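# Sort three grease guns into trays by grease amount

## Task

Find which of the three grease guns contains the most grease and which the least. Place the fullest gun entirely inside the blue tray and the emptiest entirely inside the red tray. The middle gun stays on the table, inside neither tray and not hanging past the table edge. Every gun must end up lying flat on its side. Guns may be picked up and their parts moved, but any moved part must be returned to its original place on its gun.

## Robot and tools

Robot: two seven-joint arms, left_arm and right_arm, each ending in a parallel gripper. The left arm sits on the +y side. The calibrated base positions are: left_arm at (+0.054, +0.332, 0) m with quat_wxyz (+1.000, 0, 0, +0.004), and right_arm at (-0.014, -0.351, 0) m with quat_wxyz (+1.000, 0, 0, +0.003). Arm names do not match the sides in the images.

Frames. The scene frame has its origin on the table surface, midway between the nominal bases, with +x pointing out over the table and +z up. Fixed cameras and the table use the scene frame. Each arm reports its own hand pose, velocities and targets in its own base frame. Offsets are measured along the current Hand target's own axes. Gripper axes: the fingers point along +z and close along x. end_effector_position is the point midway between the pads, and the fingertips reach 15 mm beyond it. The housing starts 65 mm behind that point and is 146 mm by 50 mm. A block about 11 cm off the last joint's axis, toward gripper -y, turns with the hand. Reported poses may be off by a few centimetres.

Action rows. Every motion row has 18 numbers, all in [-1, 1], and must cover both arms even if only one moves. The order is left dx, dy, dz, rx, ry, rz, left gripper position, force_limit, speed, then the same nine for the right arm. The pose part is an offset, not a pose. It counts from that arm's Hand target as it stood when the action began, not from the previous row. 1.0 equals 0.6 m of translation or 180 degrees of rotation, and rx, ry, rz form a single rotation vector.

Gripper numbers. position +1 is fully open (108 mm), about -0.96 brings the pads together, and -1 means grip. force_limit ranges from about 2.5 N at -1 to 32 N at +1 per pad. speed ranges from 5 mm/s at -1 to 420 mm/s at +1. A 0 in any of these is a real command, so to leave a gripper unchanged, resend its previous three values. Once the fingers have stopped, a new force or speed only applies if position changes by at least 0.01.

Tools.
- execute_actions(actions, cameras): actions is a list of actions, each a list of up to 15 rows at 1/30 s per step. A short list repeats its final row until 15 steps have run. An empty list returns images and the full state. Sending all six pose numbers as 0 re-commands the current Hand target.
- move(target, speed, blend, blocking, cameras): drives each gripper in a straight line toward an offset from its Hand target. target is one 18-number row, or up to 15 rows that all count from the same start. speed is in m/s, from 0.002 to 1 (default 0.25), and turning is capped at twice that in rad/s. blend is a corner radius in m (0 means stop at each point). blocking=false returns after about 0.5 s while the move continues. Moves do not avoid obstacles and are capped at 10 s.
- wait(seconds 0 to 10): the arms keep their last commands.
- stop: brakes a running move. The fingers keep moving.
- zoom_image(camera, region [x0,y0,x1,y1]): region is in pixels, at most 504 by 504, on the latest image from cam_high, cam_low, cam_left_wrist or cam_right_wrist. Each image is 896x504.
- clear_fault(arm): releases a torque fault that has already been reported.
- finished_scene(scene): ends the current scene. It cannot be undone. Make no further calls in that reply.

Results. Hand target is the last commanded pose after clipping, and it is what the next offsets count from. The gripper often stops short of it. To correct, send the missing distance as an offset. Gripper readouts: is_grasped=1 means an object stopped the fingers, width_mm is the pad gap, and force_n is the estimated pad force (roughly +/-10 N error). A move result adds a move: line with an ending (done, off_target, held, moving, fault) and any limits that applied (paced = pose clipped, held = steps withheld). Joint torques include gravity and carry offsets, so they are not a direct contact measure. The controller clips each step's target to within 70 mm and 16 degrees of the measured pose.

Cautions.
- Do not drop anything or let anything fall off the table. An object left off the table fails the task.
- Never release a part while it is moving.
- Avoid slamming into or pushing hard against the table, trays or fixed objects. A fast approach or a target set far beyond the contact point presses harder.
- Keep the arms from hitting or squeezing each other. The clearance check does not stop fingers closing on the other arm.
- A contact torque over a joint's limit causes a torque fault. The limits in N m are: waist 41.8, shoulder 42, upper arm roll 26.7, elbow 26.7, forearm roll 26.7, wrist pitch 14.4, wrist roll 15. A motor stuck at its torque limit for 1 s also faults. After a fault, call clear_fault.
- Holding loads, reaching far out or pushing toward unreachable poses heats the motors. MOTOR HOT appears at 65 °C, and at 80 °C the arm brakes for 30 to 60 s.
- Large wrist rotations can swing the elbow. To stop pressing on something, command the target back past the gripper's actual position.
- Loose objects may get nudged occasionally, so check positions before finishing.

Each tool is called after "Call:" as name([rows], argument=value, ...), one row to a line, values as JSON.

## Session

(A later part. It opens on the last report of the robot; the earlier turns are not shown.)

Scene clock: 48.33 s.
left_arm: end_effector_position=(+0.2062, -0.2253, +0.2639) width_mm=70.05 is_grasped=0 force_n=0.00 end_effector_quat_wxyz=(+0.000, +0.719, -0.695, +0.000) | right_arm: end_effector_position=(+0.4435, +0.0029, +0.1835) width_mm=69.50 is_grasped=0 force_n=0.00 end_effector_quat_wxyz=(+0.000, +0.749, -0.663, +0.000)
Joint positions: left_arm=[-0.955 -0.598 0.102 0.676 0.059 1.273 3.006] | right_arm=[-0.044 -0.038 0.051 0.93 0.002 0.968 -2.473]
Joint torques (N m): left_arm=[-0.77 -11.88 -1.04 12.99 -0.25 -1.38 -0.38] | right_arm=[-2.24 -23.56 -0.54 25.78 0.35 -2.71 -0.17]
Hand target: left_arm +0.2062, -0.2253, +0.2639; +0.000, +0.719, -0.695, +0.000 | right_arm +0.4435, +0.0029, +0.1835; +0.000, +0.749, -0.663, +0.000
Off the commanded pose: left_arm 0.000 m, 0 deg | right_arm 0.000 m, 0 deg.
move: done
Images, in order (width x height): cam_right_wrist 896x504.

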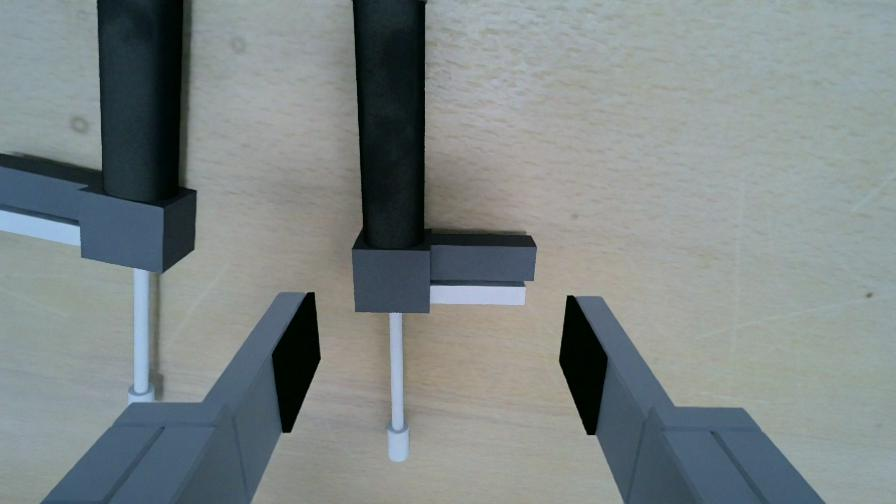

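Call:
move([
  [0,0,0,0,0,0,0.31,0,0, -0.053,-0.033,0.05,0,0,0,0.31,1,1],
  [0,0,0,0,0,0,0.31,0,0, -0.053,-0.033,0.264,0,0,0,0.31,1,1],
  [0,0,0,0,0,0,0.31,0,0, -0.053,-0.033,0.264,0,0,0,-1,0.6,-0.3],
  [0,0,0,0,0,0,0.31,0,0, -0.053,-0.033,0,0,0,0,-1,0.6,-0.3],
  [0,0,0,0,0,0,0.31,0,0, -0.27,-0.074,0.0,0,0,0.078,-1,0.6,-0.3],
], cameras=["cam_low","cam_right_wrist"], speed=0.15)

Call:
wait(seconds=1)

Scene clock: 54.27 s.
left_arm: end_effector_position=(+0.2062, -0.2253, +0.2639) width_mm=70.05 is_grasped=0 force_n=0.00 end_effector_quat_wxyz=(+0.000, +0.719, -0.695, +0.000) | right_arm: end_effector_position=(+0.4678, +0.1690, +0.1834) width_mm=35.03 is_grasped=1 force_n=43.41 end_effector_quat_wxyz=(+0.000, -0.662, +0.749, +0.000)
Joint positions: left_arm=[-0.955 -0.598 0.102 0.676 0.059 1.273 3.006] | right_arm=[0.146 0.136 0.21 1.136 -0.034 1.003 -1.861]
Joint torques (N m): left_arm=[-0.54 -11.82 -0.99 13.01 -0.2 -1.42 -0.38] | right_arm=[1.96 -28.3 1.31 31.15 -0.52 -2.23 0.13]
Hand target: left_arm +0.2062, -0.2253, +0.2639; +0.000, +0.719, -0.695, +0.000 | right_arm +0.4678, +0.1691, +0.1834; +0.000, -0.662, +0.749, +0.000
Off the commanded pose: left_arm 0.000 m, 0 deg | right_arm 0.000 m, 0 deg.
move: done
Images, in order (width x height): cam_low 896x504, cam_right_wrist 896x504.

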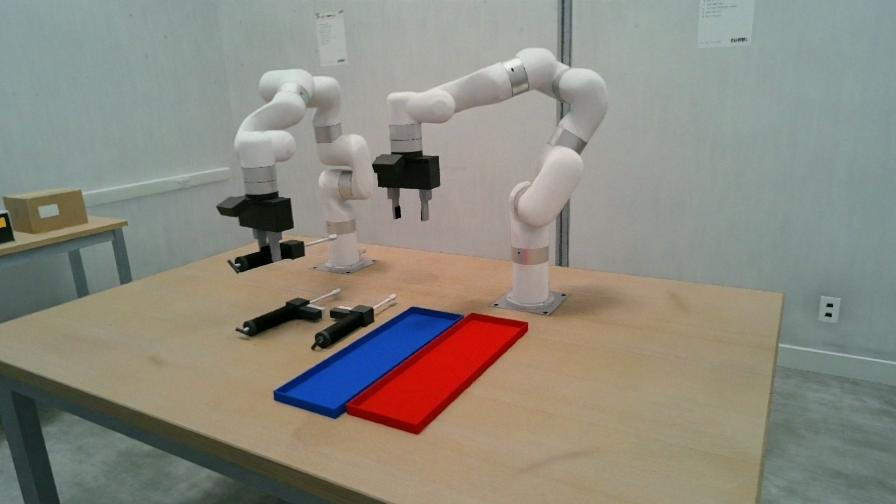

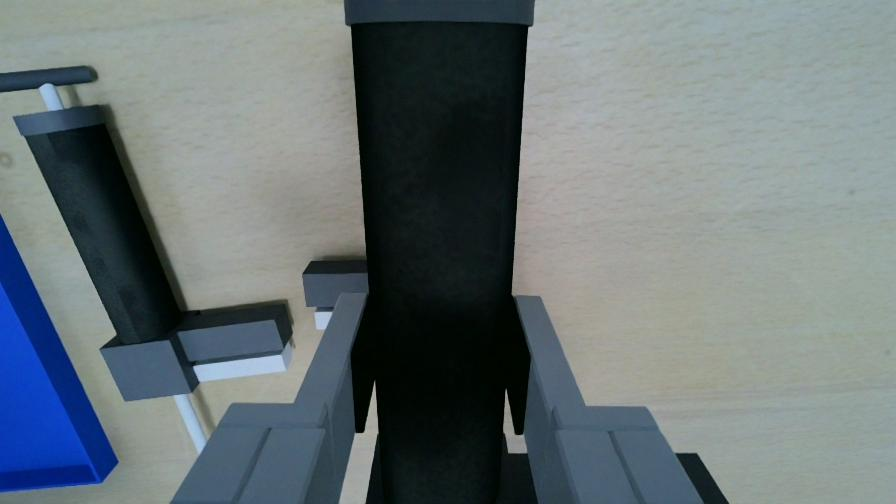

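Scene clock: 55.27 s.
left_arm: end_effector_position=(+0.2062, -0.2253, +0.2639) width_mm=70.05 is_grasped=0 force_n=0.00 end_effector_quat_wxyz=(+0.000, +0.719, -0.695, +0.000) | right_arm: end_effector_position=(+0.4678, +0.1691, +0.1834) width_mm=35.03 is_grasped=1 force_n=43.41 end_effector_quat_wxyz=(+0.000, -0.662, +0.749, +0.000)
Joint positions: left_arm=[-0.955 -0.598 0.102 0.676 0.059 1.273 3.006] | right_arm=[0.146 0.136 0.21 1.136 -0.034 1.003 -1.861]
Joint torques (N m): left_arm=[-0.51 -11.68 -0.95 12.99 -0.17 -1.39 -0.33] | right_arm=[2.2 -27.87 1.88 31.22 -0.66 -2.28 0.1]
Hand target: left_arm +0.2062, -0.2253, +0.2639; +0.000, +0.719, -0.695, +0.000 | right_arm +0.4678, +0.1691, +0.1834; +0.000, -0.662, +0.749, +0.000
Tool commands: left_gripper/position=+0.31 left_gripper/force_limit=+0.0 left_gripper/speed=+0.0 right_gripper/position=-1.0 right_gripper/force_limit=+0.6 right_gripper/speed=-0.3
Off the commanded pose: left_arm 0.000 m, 0 deg | right_arm 0.000 m, 0 deg.
wait: 1.00 s; at rest by 0.17 s

Call:
move([
  [0,0,0,0,0,0,0.31,0,0, 0,0,0.06,0,0,0,-1,0.6,-0.3],
  [0,0,0,0,0,0,0.31,0,0, 0,0,0,0,0,0,-1,0.6,-0.3],
], speed=0.15)

Call:
wait(seconds=0.5)

Scene clock: 57.10 s.
left_arm: end_effector_position=(+0.2062, -0.2253, +0.2639) width_mm=70.05 is_grasped=0 force_n=0.00 end_effector_quat_wxyz=(+0.000, +0.719, -0.695, +0.000) | right_arm: end_effector_position=(+0.4678, +0.1691, +0.1834) width_mm=35.03 is_grasped=1 force_n=43.46 end_effector_quat_wxyz=(+0.000, -0.662, +0.749, +0.000)
Joint positions: left_arm=[-0.955 -0.598 0.102 0.676 0.059 1.273 3.006] | right_arm=[0.146 0.137 0.21 1.136 -0.034 1.003 -1.861]
Joint torques (N m): left_arm=[-0.55 -11.79 -0.94 13.03 -0.11 -1.42 -0.36] | right_arm=[-2.28 -30.96 1.17 30.9 0.53 -2.28 -0.25]
Hand target: left_arm +0.2062, -0.2253, +0.2639; +0.000, +0.719, -0.695, +0.000 | right_arm +0.4678, +0.1691, +0.1834; +0.000, -0.662, +0.749, +0.000
Off the commanded pose: left_arm 0.000 m, 0 deg | right_arm 0.000 m, 0 deg.
move: done

Scene clock: 57.60 s.
left_arm: end_effector_position=(+0.2062, -0.2253, +0.2639) width_mm=70.05 is_grasped=0 force_n=0.00 end_effector_quat_wxyz=(+0.000, +0.719, -0.695, +0.000) | right_arm: end_effector_position=(+0.4678, +0.1691, +0.1834) width_mm=35.03 is_grasped=1 force_n=43.47 end_effector_quat_wxyz=(+0.000, -0.662, +0.749, +0.000)
Joint positions: left_arm=[-0.955 -0.598 0.102 0.676 0.059 1.273 3.006] | right_arm=[0.146 0.136 0.21 1.136 -0.034 1.003 -1.861]
Joint torques (N m): left_arm=[-0.66 -11.93 -0.86 12.97 -0.17 -1.46 -0.32] | right_arm=[-2.79 -30.4 1.59 31.18 0.25 -2.26 -0.13]
Hand target: left_arm +0.2062, -0.2253, +0.2639; +0.000, +0.719, -0.695, +0.000 | right_arm +0.4678, +0.1691, +0.1834; +0.000, -0.662, +0.749, +0.000
Tool commands: left_gripper/position=+0.31 left_gripper/force_limit=+0.0 left_gripper/speed=+0.0 right_gripper/position=-1.0 right_gripper/force_limit=+0.6 right_gripper/speed=-0.3
Off the commanded pose: left_arm 0.000 m, 0 deg | right_arm 0.000 m, 0 deg.
wait: 0.50 s; at rest by 0.17 s

Call:
move([
  [-0.221,-0.407,-0.143,0,0,0,0.31,0,0, 0,0,0,0,0,0,-1,0.6,-0.3],
  [-0.221,-0.407,-0.143,0,0,0,0.31,0,0, -0.287,0.122,0,0,0,-0.0385,-1,0.6,-0.3],
], cameras=["all"], speed=0.2)

Scene clock: 62.87 s.
left_arm: end_effector_position=(+0.4459, -0.0847, +0.3495) width_mm=70.05 is_grasped=0 force_n=0.00 end_effector_quat_wxyz=(+0.000, +0.719, -0.695, +0.000) | right_arm: end_effector_position=(+0.4163, +0.3489, +0.1833) width_mm=35.03 is_grasped=1 force_n=43.50 end_effector_quat_wxyz=(+0.000, +0.706, -0.708, +0.000)
Joint positions: left_arm=[-0.794 -0.098 0.571 1.365 0.053 1.448 3.663] | right_arm=[0.379 0.297 0.356 1.333 -0.118 1.057 -1.575]
Joint torques (N m): left_arm=[1.31 -18.41 -0.6 13.48 -0.57 -1.28 0.31] | right_arm=[1.58 -31.82 3.86 31.25 -0.72 -2.05 0.37]
Hand target: left_arm +0.4459, -0.0847, +0.3495; +0.000, +0.719, -0.695, +0.000 | right_arm +0.4162, +0.3489, +0.1833; +0.000, +0.706, -0.708, +0.000
Off the commanded pose: left_arm 0.000 m, 0 deg | right_arm 0.000 m, 0 deg.
move: done

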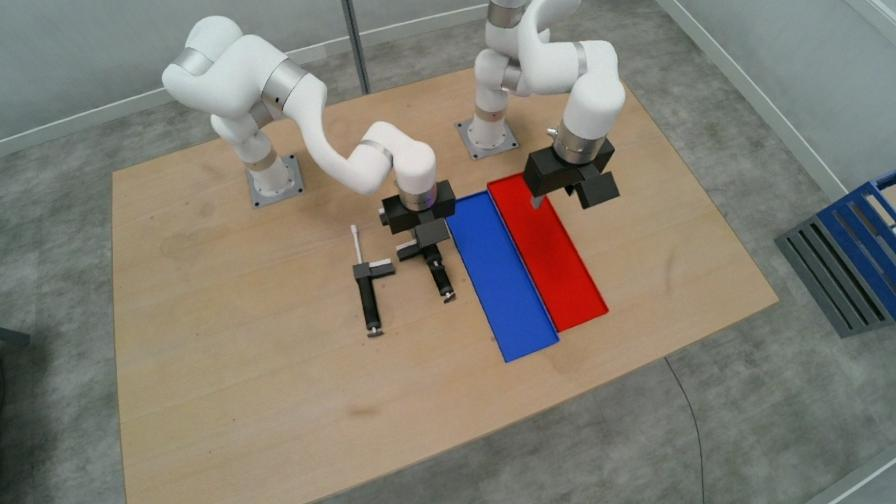

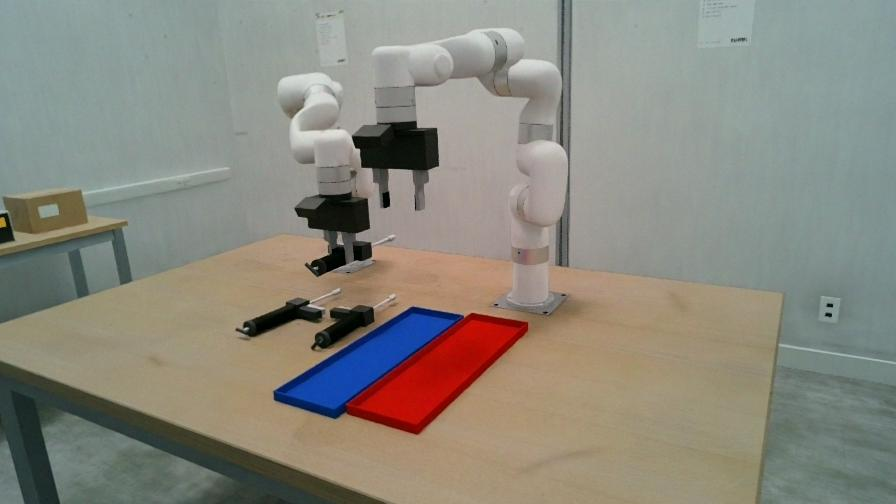

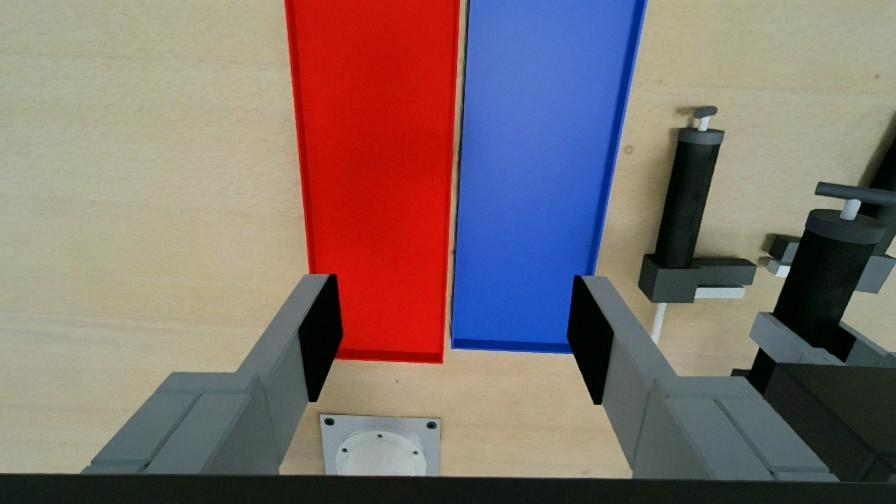

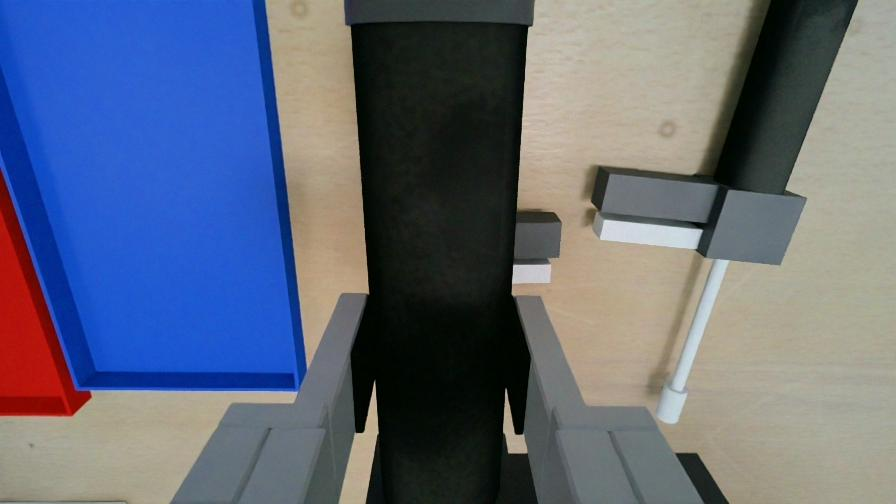

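Call:
move([
  [0.44,-0.115,0.099,-0.0833,0,0.0125,0.31,0,0, 0,0,0,0,0,0,-1,0.6,-0.3],
], cameras=["cam_high","cam_low","cam_left_wrist"], speed=0.2)

Scene clock: 66.97 s.
left_arm: end_effector_position=(+0.5227, -0.3459, +0.2898) width_mm=70.05 is_grasped=0 force_n=0.00 end_effector_quat_wxyz=(+0.087, +0.703, -0.704, -0.052) | right_arm: end_effector_position=(+0.4162, +0.3489, +0.1833) width_mm=35.03 is_grasped=1 force_n=43.50 end_effector_quat_wxyz=(+0.000, +0.706, -0.708, +0.000)
Joint positions: left_arm=[-0.607 0.944 0.356 2.707 -0.432 1.937 3.432] | right_arm=[0.379 0.297 0.357 1.333 -0.118 1.057 -1.575]
Joint torques (N m): left_arm=[1.33 -48.23 0.67 11.47 0.72 -1.3 -0.41] | right_arm=[1.88 -32.24 3.75 31.27 -0.17 -2.36 0.03]
Hand target: left_arm +0.5235, -0.3463, +0.2902; +0.094, +0.699, -0.703, -0.091 | right_arm +0.4162, +0.3489, +0.1833; +0.000, +0.706, -0.708, +0.000
Off the commanded pose: left_arm 0.001 m, 5 deg | right_arm 0.000 m, 0 deg.
elbow stopped short (left arm): the move would have taken joint 4 (elbow) straighter than the controller allows.
move: off_target (left_arm)
Images, in order (width x height): cam_high 896x504, cam_low 896x504, cam_left_wrist 896x504.

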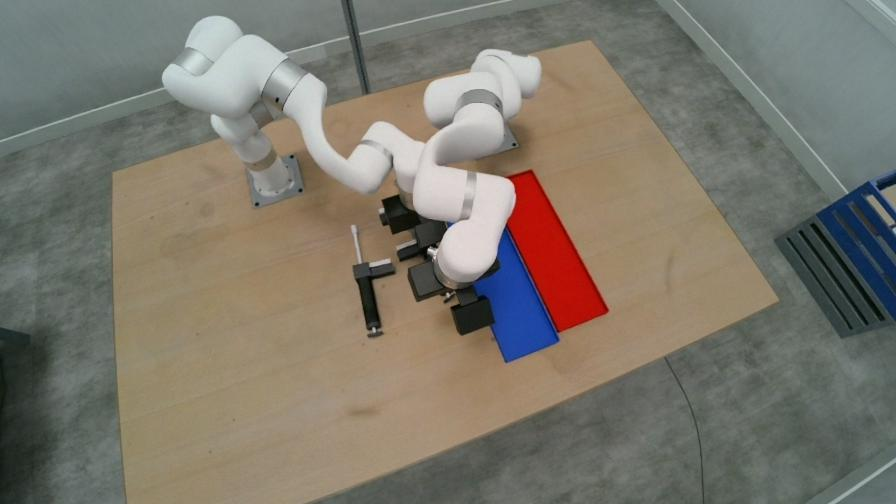

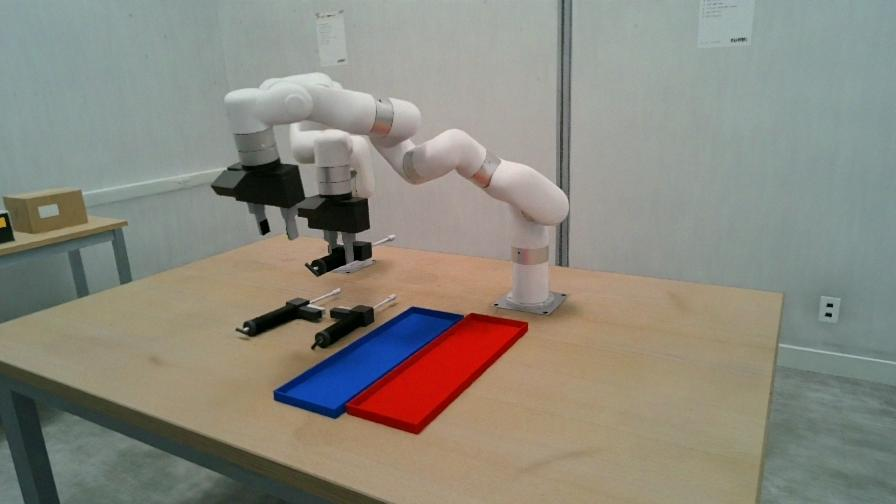

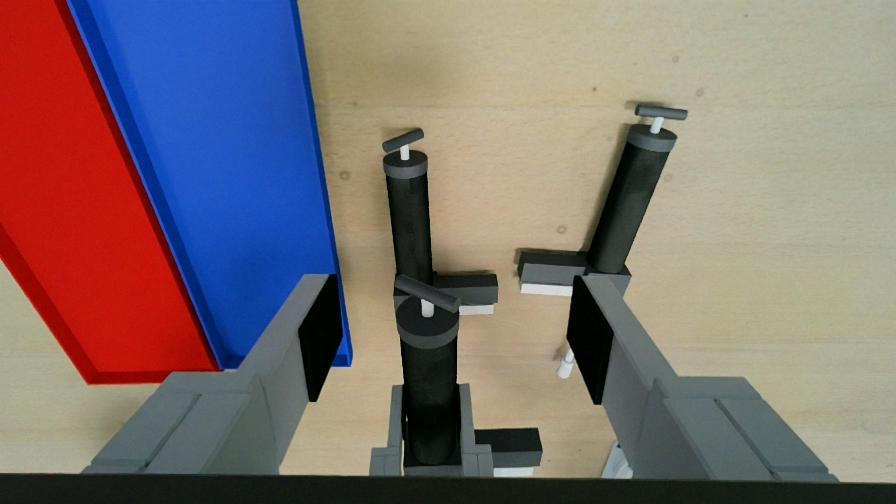

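Call:
move([
  [-0.067,0.015,0.073,0.0833,0,0,0.31,0,0, 0,0,0,0,0,0,-1,0.6,-0.3],
  [-0.067,0.015,0.073,0.0833,0,0,0.31,0,0, 0.577,-0.047,0,0,0,0,-1,0.6,-0.3],
  [-0.067,0.015,0.073,0.0833,0,0,0.31,0,0, 0.577,-0.047,0.22,0,0,0,-1,0.6,-0.3],
  [-0.067,0.015,0.073,0.0833,0,0,0.31,0,0, 0.577,-0.047,0.2625,0,0,0,-1,0.6,-0.3],
  [-0.067,0.015,0.073,0.0833,0,0,0.31,0,0, 0.577,-0.047,0.2625,0,0,0,0.3,0,0],
  [-0.067,0.015,0.073,0.0833,0,0,0.31,0,0, 0.577,-0.047,0,0,0,0,0.3,0,0],
], cameras=["cam_right_wrist","cam_left_wrist"], speed=[0.2,0.25,0.15,0.04,0.1,0.15])

Scene clock: 71.83 s.
left_arm: end_effector_position=(+0.5012, -0.3050, +0.2489) width_mm=70.05 is_grasped=0 force_n=0.00 end_effector_quat_wxyz=(+0.019, +0.702, -0.710, -0.043) | right_arm: end_effector_position=(+0.4162, +0.3489, +0.1833) width_mm=35.03 is_grasped=1 force_n=43.50 end_effector_quat_wxyz=(+0.000, +0.706, -0.708, +0.000)
Joint positions: left_arm=[-0.895 0.53 0.507 1.84 -0.255 1.467 3.541] | right_arm=[0.379 0.297 0.357 1.333 -0.118 1.057 -1.575]
Joint torques (N m): left_arm=[1.25 -36.95 3.66 13.23 -0.64 -1.11 0.27] | right_arm=[1.58 -31.64 4.05 31.46 -0.69 -2.35 0.1]
Hand target: left_arm +0.5012, -0.3050, +0.2489; +0.019, +0.702, -0.710, -0.043 (not the last commanded pose) | right_arm +0.4162, +0.3489, +0.1833; +0.000, +0.706, -0.708, +0.000 (not the last commanded pose)
Tool commands: left_gripper/position=+0.31 left_gripper/force_limit=+0.0 left_gripper/speed=+0.0 right_gripper/position=-1.0 right_gripper/force_limit=+0.6 right_gripper/speed=-0.3
Off the commanded pose: left_arm 0.003 m, 5 deg | right_arm 0.347 m, 0 deg.
led back after a hold (left arm): the arm was led back toward your command in small steps, so it may still be short of it.
move: held (left_arm; a check stopped the path), off_target (right_arm); path passed 1 of 6 targets; target 5's new numbers were not sent; limits=held
pose unreachable (left arm): on one or more control steps of this call, first in action 0 (counted from 0), this arm could not follow its commanded pose, so it was not sent that pose on those steps. It may still have moved: this result reports where it is.
cause: moving toward the commanded pose would bring a part of the arm too close to another arm (a part of this arm just beyond joint 5 (forearm roll) and a part of the right arm just beyond its joint 6 (wrist pitch), along the way the arms are being sent, or toward where that arm still pushes).
Images, in order (width x height): cam_left_wrist 896x504, cam_right_wrist 896x504.

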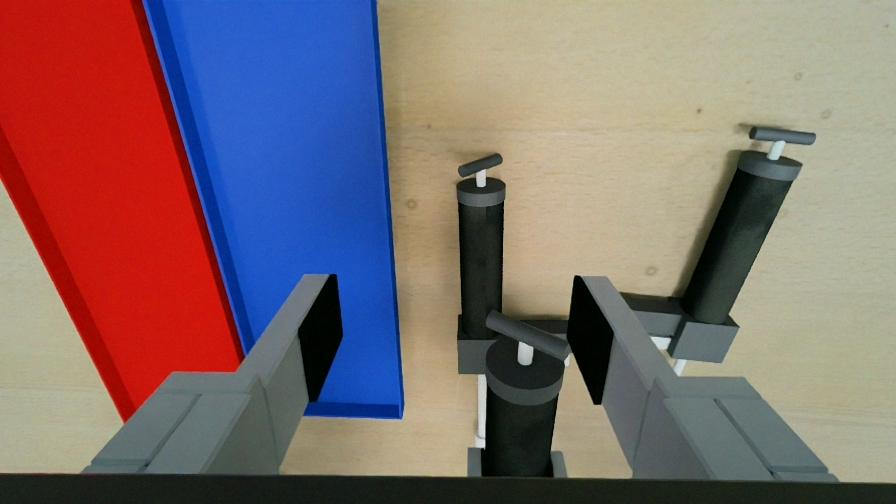

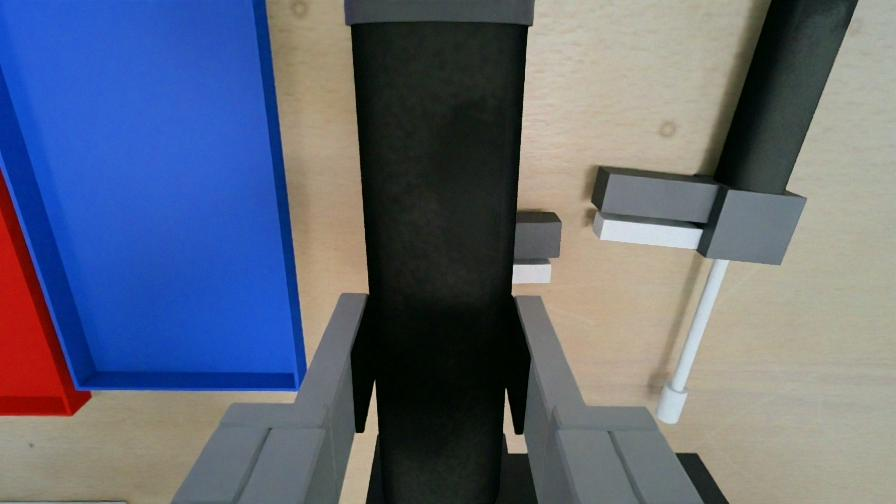

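Call:
move([
  [0,0,0,0,0,0,0.31,0,0, 0.577,-0.047,0,0,0,0,-1,0.6,-0.3],
  [0,0,0,0.028,0.011,-0.004,0.31,0,0, 0.577,-0.047,0.22,0,0,0,-1,0.6,-0.3],
  [0,0,0,0.028,0.011,-0.004,0.31,0,0, 0.577,-0.047,0.2625,0,0,0,-1,0.6,-0.3],
  [0,0,0,0.028,0.011,-0.004,0.31,0,0, 0.577,-0.047,0.2625,0,0,0,0.3,0,0],
  [0,0,0,0.028,0.011,-0.004,0.31,0,0, 0.577,-0.047,0,0,0,0,0.3,0,0],
], cameras=["cam_right_wrist","cam_left_wrist"], speed=[0.25,0.15,0.04,0.1,0.15])

Scene clock: 78.43 s.
left_arm: end_effector_position=(+0.5012, -0.3050, +0.2489) width_mm=70.05 is_grasped=0 force_n=0.00 end_effector_quat_wxyz=(+0.000, +0.708, -0.707, +0.001) | right_arm: end_effector_position=(+0.4438, +0.0027, +0.1835) width_mm=69.50 is_grasped=0 force_n=0.00 end_effector_quat_wxyz=(+0.000, +0.706, -0.708, +0.000)
Joint positions: left_arm=[-0.953 0.435 0.526 1.682 -0.222 1.305 3.515] | right_arm=[-0.03 -0.037 0.036 0.932 0.001 0.968 -2.349]
Joint torques (N m): left_arm=[-0.68 -38.44 4.16 12.64 1.33 -1.62 -0.36] | right_arm=[-2.3 -23.52 -0.71 27.77 0.36 -1.99 -0.24]
Hand target: left_arm +0.5012, -0.3050, +0.2489; +0.000, +0.708, -0.707, +0.001 | right_arm +0.4438, +0.0027, +0.1835; +0.000, +0.706, -0.708, +0.000
Off the commanded pose: left_arm 0.000 m, 0 deg | right_arm 0.000 m, 0 deg.
move: done
Images, in order (width x height): cam_left_wrist 896x504, cam_right_wrist 896x504.

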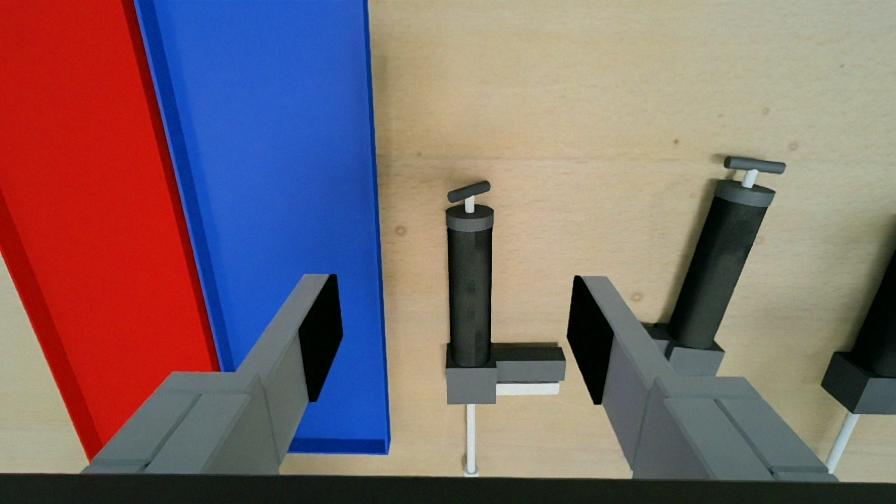

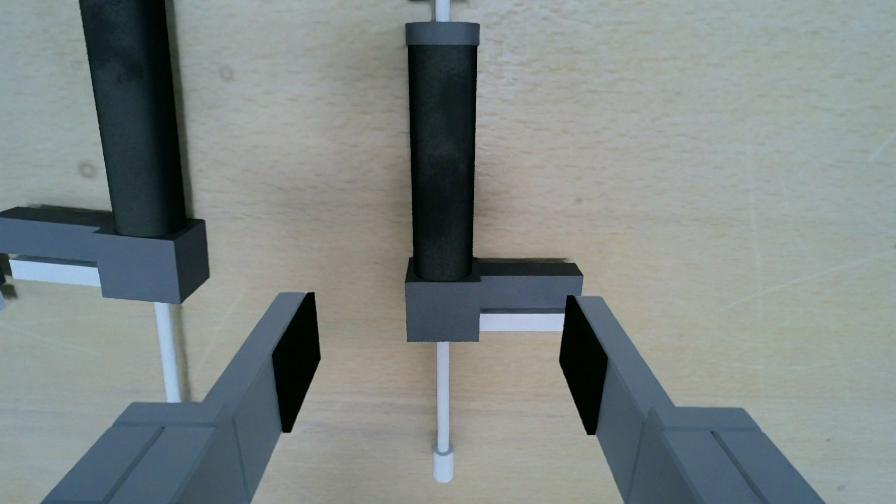

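Call:
move([
  [0.017,-0.005,0.3,0,0,0,0.31,0,0, 0,0,0,0,0,0,0.3,0,0],
  [0.017,-0.005,0.365,0,0,0,0.31,0,0, 0,0,0,0,0,0,0.3,0,0],
  [0.017,-0.005,0.365,0,0,0,-1,-0.2,-0.4, 0,0,0,0,0,0,0.3,0,0],
], cameras=["cam_low","cam_left_wrist"], speed=[0.2,0.06,0.1])

Scene clock: 82.23 s.
left_arm: end_effector_position=(+0.5043, -0.3154, +0.0299) width_mm=0.00 is_grasped=0 force_n=33.12 end_effector_quat_wxyz=(+0.000, +0.708, -0.707, +0.001) | right_arm: end_effector_position=(+0.4438, +0.0027, +0.1835) width_mm=69.50 is_grasped=0 force_n=0.00 end_effector_quat_wxyz=(+0.000, +0.706, -0.708, +0.000)
Joint positions: left_arm=[-0.918 0.716 0.428 1.46 -0.38 0.826 3.603] | right_arm=[-0.03 -0.037 0.036 0.932 0.001 0.968 -2.349]
Joint torques (N m): left_arm=[1.08 -38.72 4.71 11.6 -0.63 -1.54 0.3] | right_arm=[-2.51 -23.72 -0.2 27.64 0.52 -2.34 -0.18]
Hand target: left_arm +0.5043, -0.3154, +0.0299; +0.000, +0.708, -0.707, +0.001 | right_arm +0.4438, +0.0027, +0.1835; +0.000, +0.706, -0.708, +0.000
Off the commanded pose: left_arm 0.000 m, 0 deg | right_arm 0.000 m, 0 deg.
move: done
Images, in order (width x height): cam_low 896x504, cam_left_wrist 896x504.

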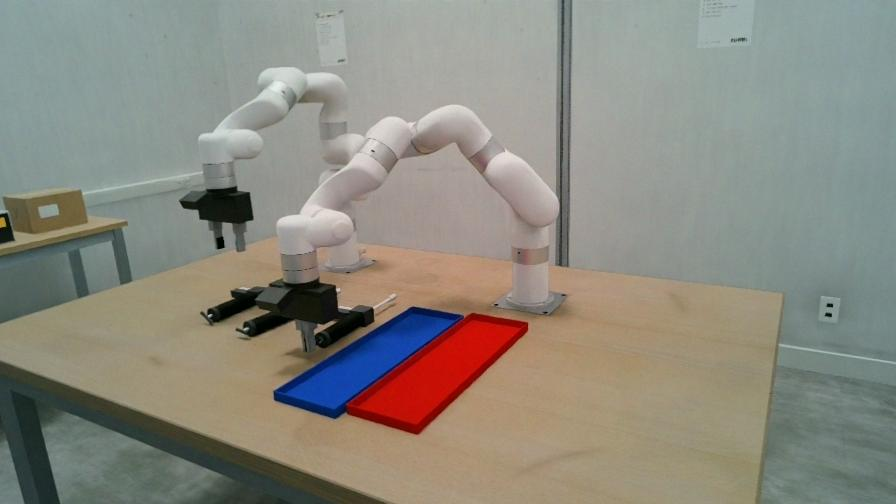

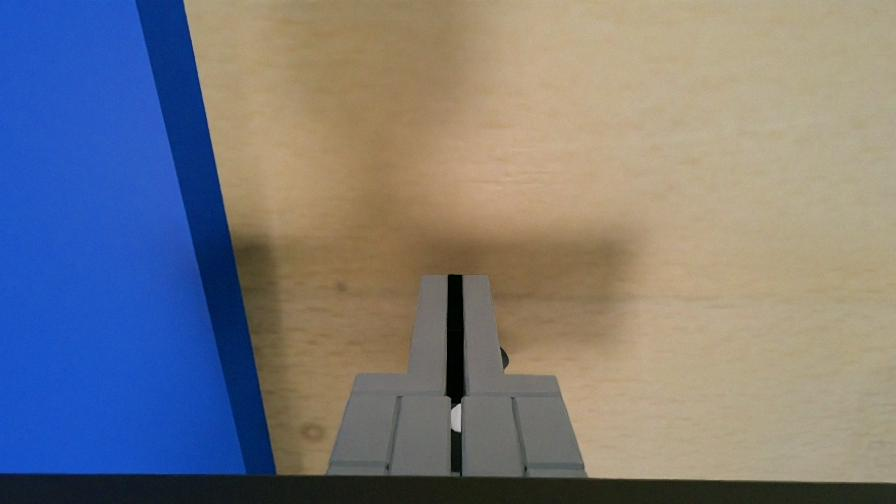

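Call:
move([
  [0,0,0,0,0,0,0.31,-0.2,-0.2, 0,0,0,0,0,0,0.3,0,0],
  [0.01,0.043,0,0,0,0,0.31,-0.2,-0.2, 0,0,0,0,0,0,0.3,0,0],
], cameras=["cam_left_wrist"], speed=0.06)

Scene clock: 84.43 s.
left_arm: end_effector_position=(+0.4786, -0.3214, +0.0299) width_mm=70.04 is_grasped=0 force_n=0.00 end_effector_quat_wxyz=(+0.000, +0.708, -0.707, +0.001) | right_arm: end_effector_position=(+0.4438, +0.0027, +0.1835) width_mm=69.50 is_grasped=0 force_n=0.00 end_effector_quat_wxyz=(+0.000, +0.706, -0.708, +0.000)
Joint positions: left_arm=[-0.97 0.663 0.432 1.368 -0.373 0.786 3.574] | right_arm=[-0.03 -0.037 0.036 0.932 0.001 0.968 -2.349]
Joint torques (N m): left_arm=[-0.65 -41.01 5.25 10.79 1.22 -1.58 -0.38] | right_arm=[-2.22 -23.49 -0.23 27.84 0.56 -2.52 -0.09]
Hand target: left_arm +0.4785, -0.3214, +0.0299; +0.000, +0.708, -0.707, +0.001 | right_arm +0.4438, +0.0027, +0.1835; +0.000, +0.706, -0.708, +0.000
Off the commanded pose: left_arm 0.000 m, 0 deg | right_arm 0.000 m, 0 deg.
move: done
Images, in order (width x height): cam_left_wrist 896x504.

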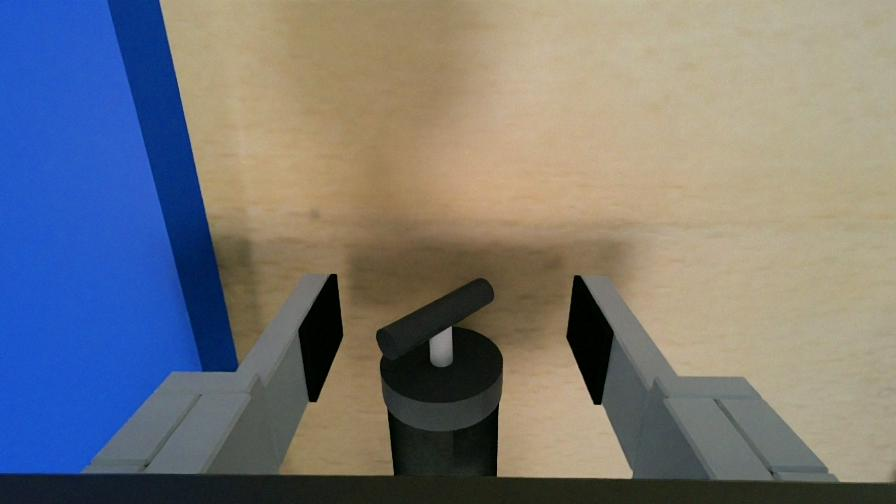

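Call:
move([
  [-0.012,0,0,0,0,0,0.31,-0.2,-0.2, 0,0,0,0,0,0,0.3,0,0],
  [-0.012,0,0,0,0,0,-1,-0.2,-0.4, 0,0,0,0,0,0,0.3,0,0],
], cameras=["cam_left_wrist"], speed=0.06)

Call:
move(target=[0,-0.033,0,0,0,0,-1,-0.2,-0.4, 0,0,0,0,0,0,0.3,0,0], cameras=["cam_left_wrist","cam_low"], speed=0.04)

Scene clock: 86.53 s.
left_arm: end_effector_position=(+0.4785, -0.3142, +0.0299) width_mm=8.15 is_grasped=0 force_n=31.88 end_effector_quat_wxyz=(+0.000, +0.708, -0.707, +0.001) | right_arm: end_effector_position=(+0.4438, +0.0027, +0.1835) width_mm=69.50 is_grasped=0 force_n=0.00 end_effector_quat_wxyz=(+0.000, +0.706, -0.708, +0.000)
Joint positions: left_arm=[-0.965 0.652 0.435 1.349 -0.374 0.778 3.586] | right_arm=[-0.03 -0.037 0.036 0.932 0.001 0.968 -2.349]
Joint torques (N m): left_arm=[0.49 -37.37 4.85 11.74 0.69 -1.24 0.22] | right_arm=[-1.69 -23.25 -0.3 27.91 0.41 -2.4 -0.18]
Hand target: left_arm +0.4785, -0.3142, +0.0299; +0.000, +0.708, -0.707, +0.001 | right_arm +0.4438, +0.0027, +0.1835; +0.000, +0.706, -0.708, +0.000
Off the commanded pose: left_arm 0.000 m, 0 deg | right_arm 0.000 m, 0 deg.
move: done
Images, in order (width x height): cam_left_wrist 896x504.

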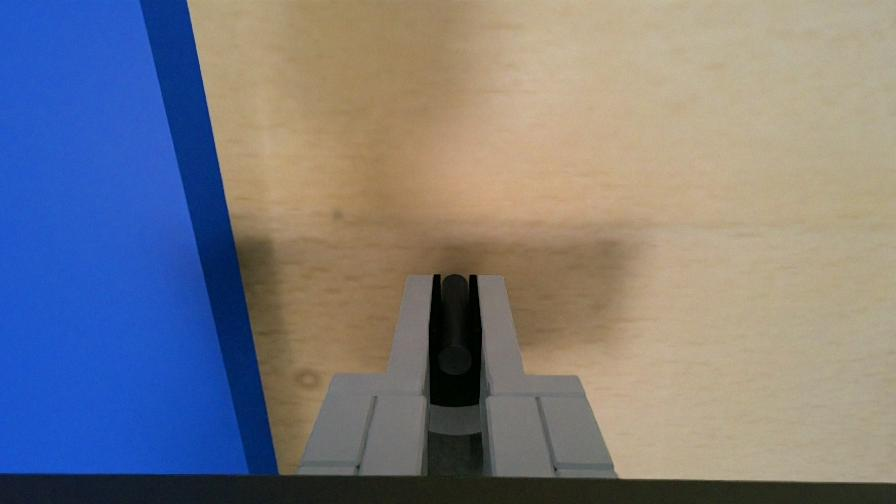

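Scene clock: 87.40 s.
left_arm: end_effector_position=(+0.4983, -0.3142, +0.0299) width_mm=8.15 is_grasped=1 force_n=31.88 end_effector_quat_wxyz=(+0.000, +0.708, -0.707, +0.001) | right_arm: end_effector_position=(+0.4438, +0.0027, +0.1835) width_mm=69.50 is_grasped=0 force_n=0.00 end_effector_quat_wxyz=(+0.000, +0.706, -0.708, +0.000)
Joint positions: left_arm=[-0.928 0.7 0.43 1.431 -0.379 0.814 3.601] | right_arm=[-0.03 -0.037 0.036 0.932 0.001 0.968 -2.349]
Joint torques (N m): left_arm=[2.06 -37.44 5.21 11.54 -0.56 -1.55 0.27] | right_arm=[-1.94 -23.17 -0.29 27.94 0.57 -2.36 -0.22]
Hand target: left_arm +0.4983, -0.3142, +0.0299; +0.000, +0.708, -0.707, +0.001 | right_arm +0.4438, +0.0027, +0.1835; +0.000, +0.706, -0.708, +0.000
Off the commanded pose: left_arm 0.000 m, 0 deg | right_arm 0.000 m, 0 deg.
move: done
Images, in order (width x height): cam_low 896x504, cam_left_wrist 896x504.

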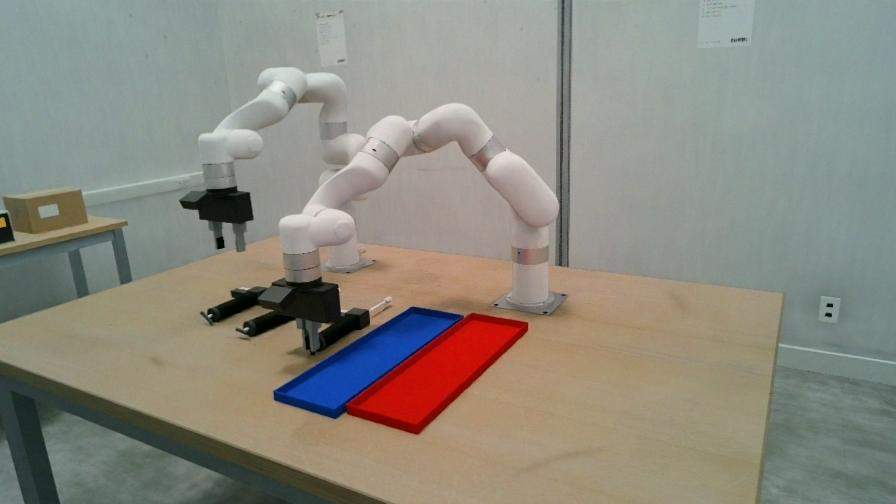

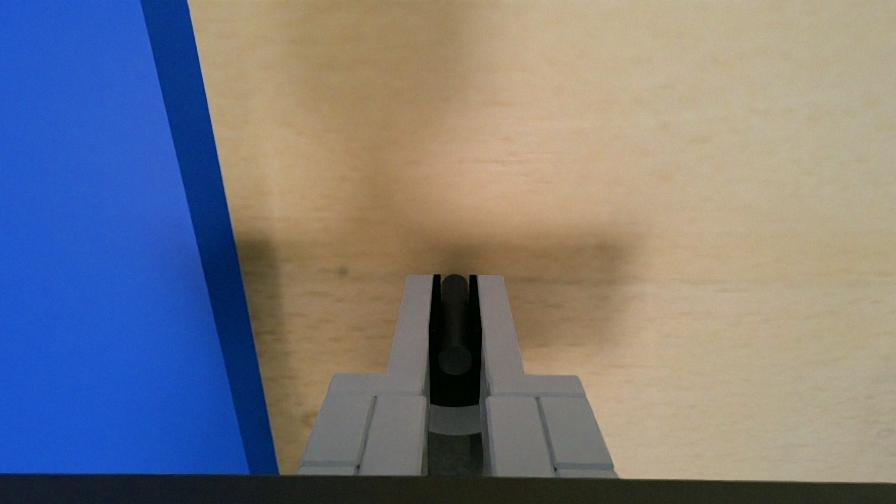

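Call:
move(target=[0,0,0,0,0,0,-1,-0.2,-0.4, -0.597,0.188,0.106,0,0,0,0.3,0,0], cameras=["cam_right_wrist","cam_high"], speed=0.2)

Scene clock: 90.47 s.
left_arm: end_effector_position=(+0.4983, -0.3142, +0.0299) width_mm=8.15 is_grasped=1 force_n=31.89 end_effector_quat_wxyz=(+0.000, +0.708, -0.707, +0.001) | right_arm: end_effector_position=(+0.3612, +0.2627, +0.1377) width_mm=69.50 is_grasped=0 force_n=0.00 end_effector_quat_wxyz=(-0.001, +0.707, -0.707, -0.001)
Joint positions: left_arm=[-0.928 0.7 0.43 1.431 -0.379 0.814 3.601] | right_arm=[0.267 0.043 0.363 0.876 -0.017 0.835 -1.715]
Joint torques (N m): left_arm=[1.83 -36.99 5.71 11.58 -0.57 -1.8 0.26] | right_arm=[-2.33 -23.59 0 23.89 0.39 -2.01 -0.19]
Hand target: left_arm +0.4983, -0.3142, +0.0299; +0.000, +0.708, -0.707, +0.001 | right_arm +0.3612, +0.2627, +0.1377; -0.001, +0.707, -0.707, -0.001 (not the last commanded pose)
Off the commanded pose: left_arm 0.000 m, 0 deg | right_arm 0.104 m, 0 deg.
move: held (right_arm; a check stopped the path); limits=held
pose unreachable (right arm): on one or more control steps of this call, first in action 0 (counted from 0), this arm could not follow its commanded pose, so it was not sent that pose on those steps. It may still have moved: this result reports where it is.
cause: moving toward the commanded pose would bring a part of the arm too close to another arm (this arm's gripper and a part of the left arm just beyond its joint 5 (forearm roll), along the way the arms are being sent, or toward where that arm still pushes).
Images, in order (width x height): cam_high 896x504, cam_right_wrist 896x504.

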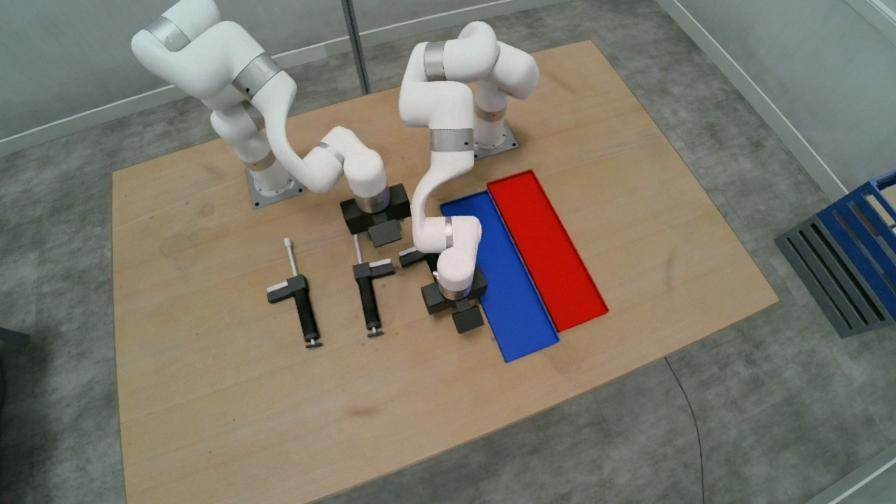

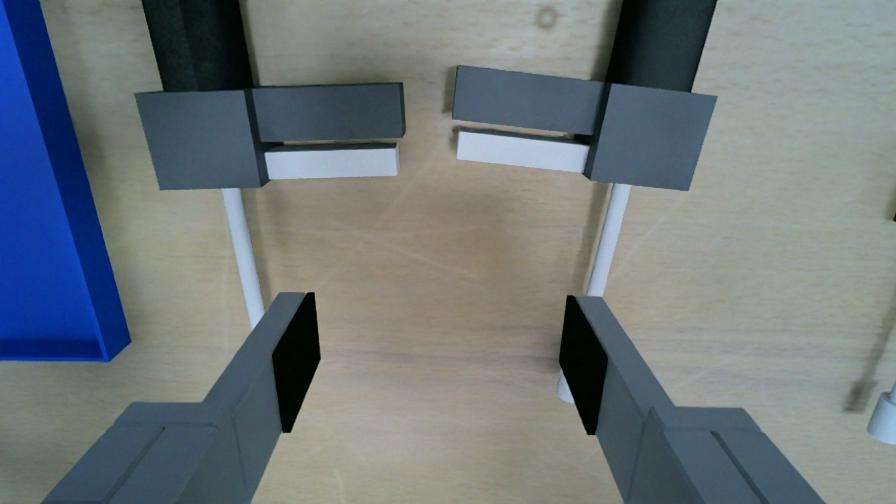

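Call:
move([
  [0,0,0,0,0,0,-1,-0.2,-0.4, -0.067,-0.165,0,0,0,-0.5,-1,-0.5,0],
  [0,0,0,0,0,0,-1,-0.2,-0.4, -0.067,-0.165,0.18,0,0,-0.5,-1,-0.5,0],
], cameras=["cam_right_wrist","cam_high","cam_left_wrist"], speed=0.12)

Scene clock: 93.50 s.
left_arm: end_effector_position=(+0.4983, -0.3142, +0.0299) width_mm=8.15 is_grasped=1 force_n=31.89 end_effector_quat_wxyz=(+0.000, +0.708, -0.707, +0.001) | right_arm: end_effector_position=(+0.3680, +0.2654, +0.1377) width_mm=0.00 is_grasped=0 force_n=11.03 end_effector_quat_wxyz=(-0.001, +0.744, -0.668, -0.001)
Joint positions: left_arm=[-0.928 0.7 0.43 1.431 -0.379 0.814 3.601] | right_arm=[0.264 0.066 0.364 0.903 -0.029 0.84 -1.818]
Joint torques (N m): left_arm=[1.88 -37.05 5.64 11.61 -0.37 -1.73 0.35] | right_arm=[1.65 -23.88 1.12 24.25 0.62 -2.68 0.4]
Hand target: left_arm +0.4983, -0.3142, +0.0299; +0.000, +0.708, -0.707, +0.001 | right_arm +0.3680, +0.2654, +0.1377; -0.001, +0.744, -0.668, -0.001 (not the last commanded pose)
Off the commanded pose: left_arm 0.000 m, 0 deg | right_arm 0.147 m, 84 deg.
move: held (right_arm; a check stopped the path); path passed 0 of 2 targets; limits=held
pose unreachable (right arm): on one or more control steps of this call, first in action 0 (counted from 0), this arm could not follow its commanded pose, so it was not sent that pose on those steps. It may still have moved: this result reports where it is.
cause: moving toward the commanded pose would bring a part of the arm too close to another arm (this arm's gripper and a part of the left arm just beyond its joint 5 (forearm roll), at the place that arm is still heading or pushing toward).
Images, in order (width x height): cam_high 896x504, cam_left_wrist 896x504, cam_right_wrist 896x504.

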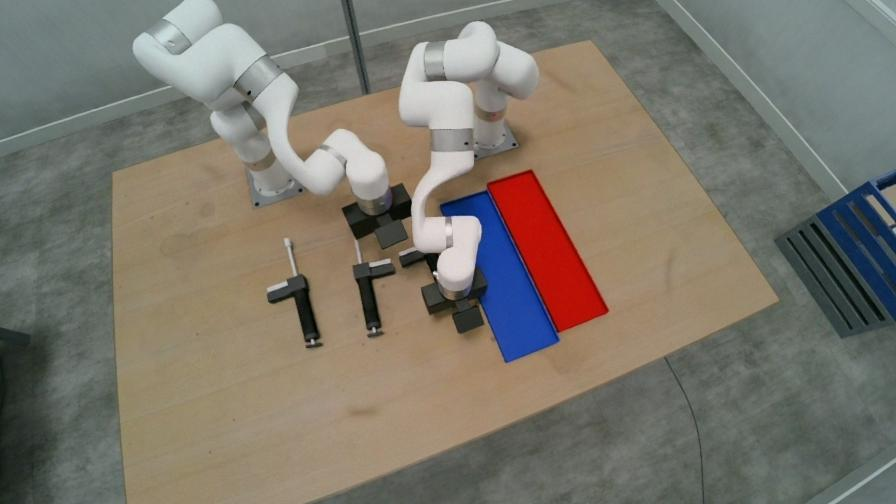

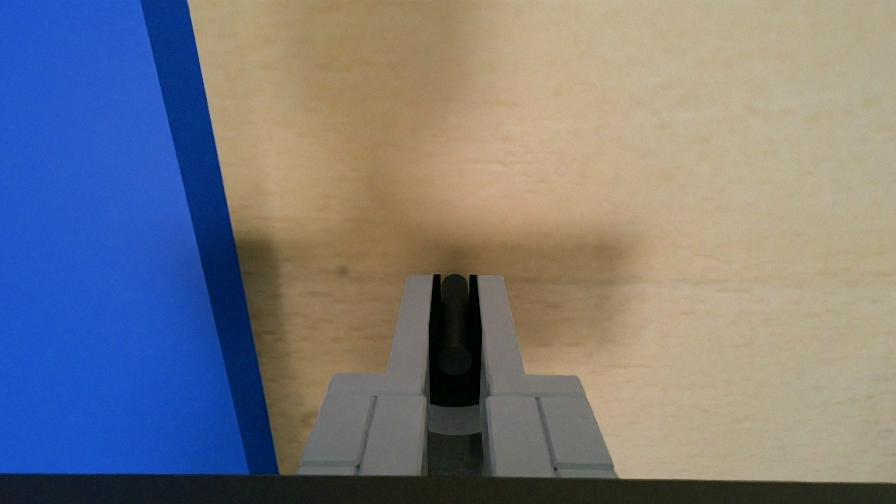

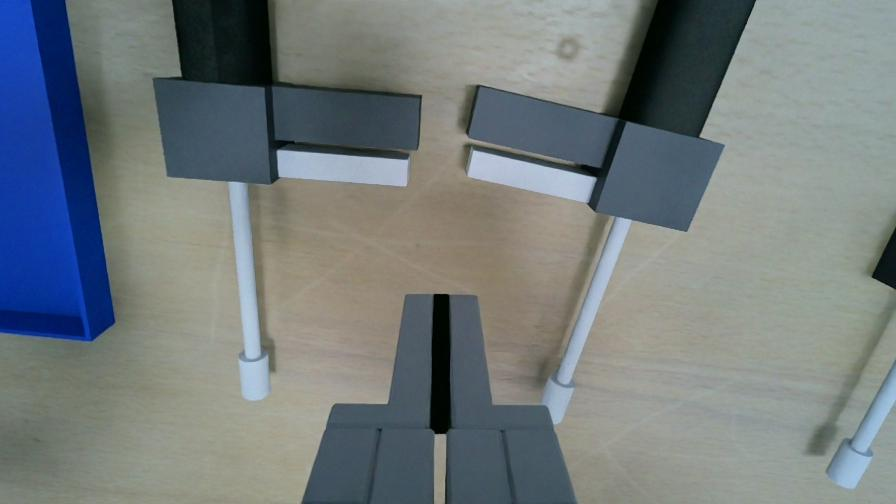

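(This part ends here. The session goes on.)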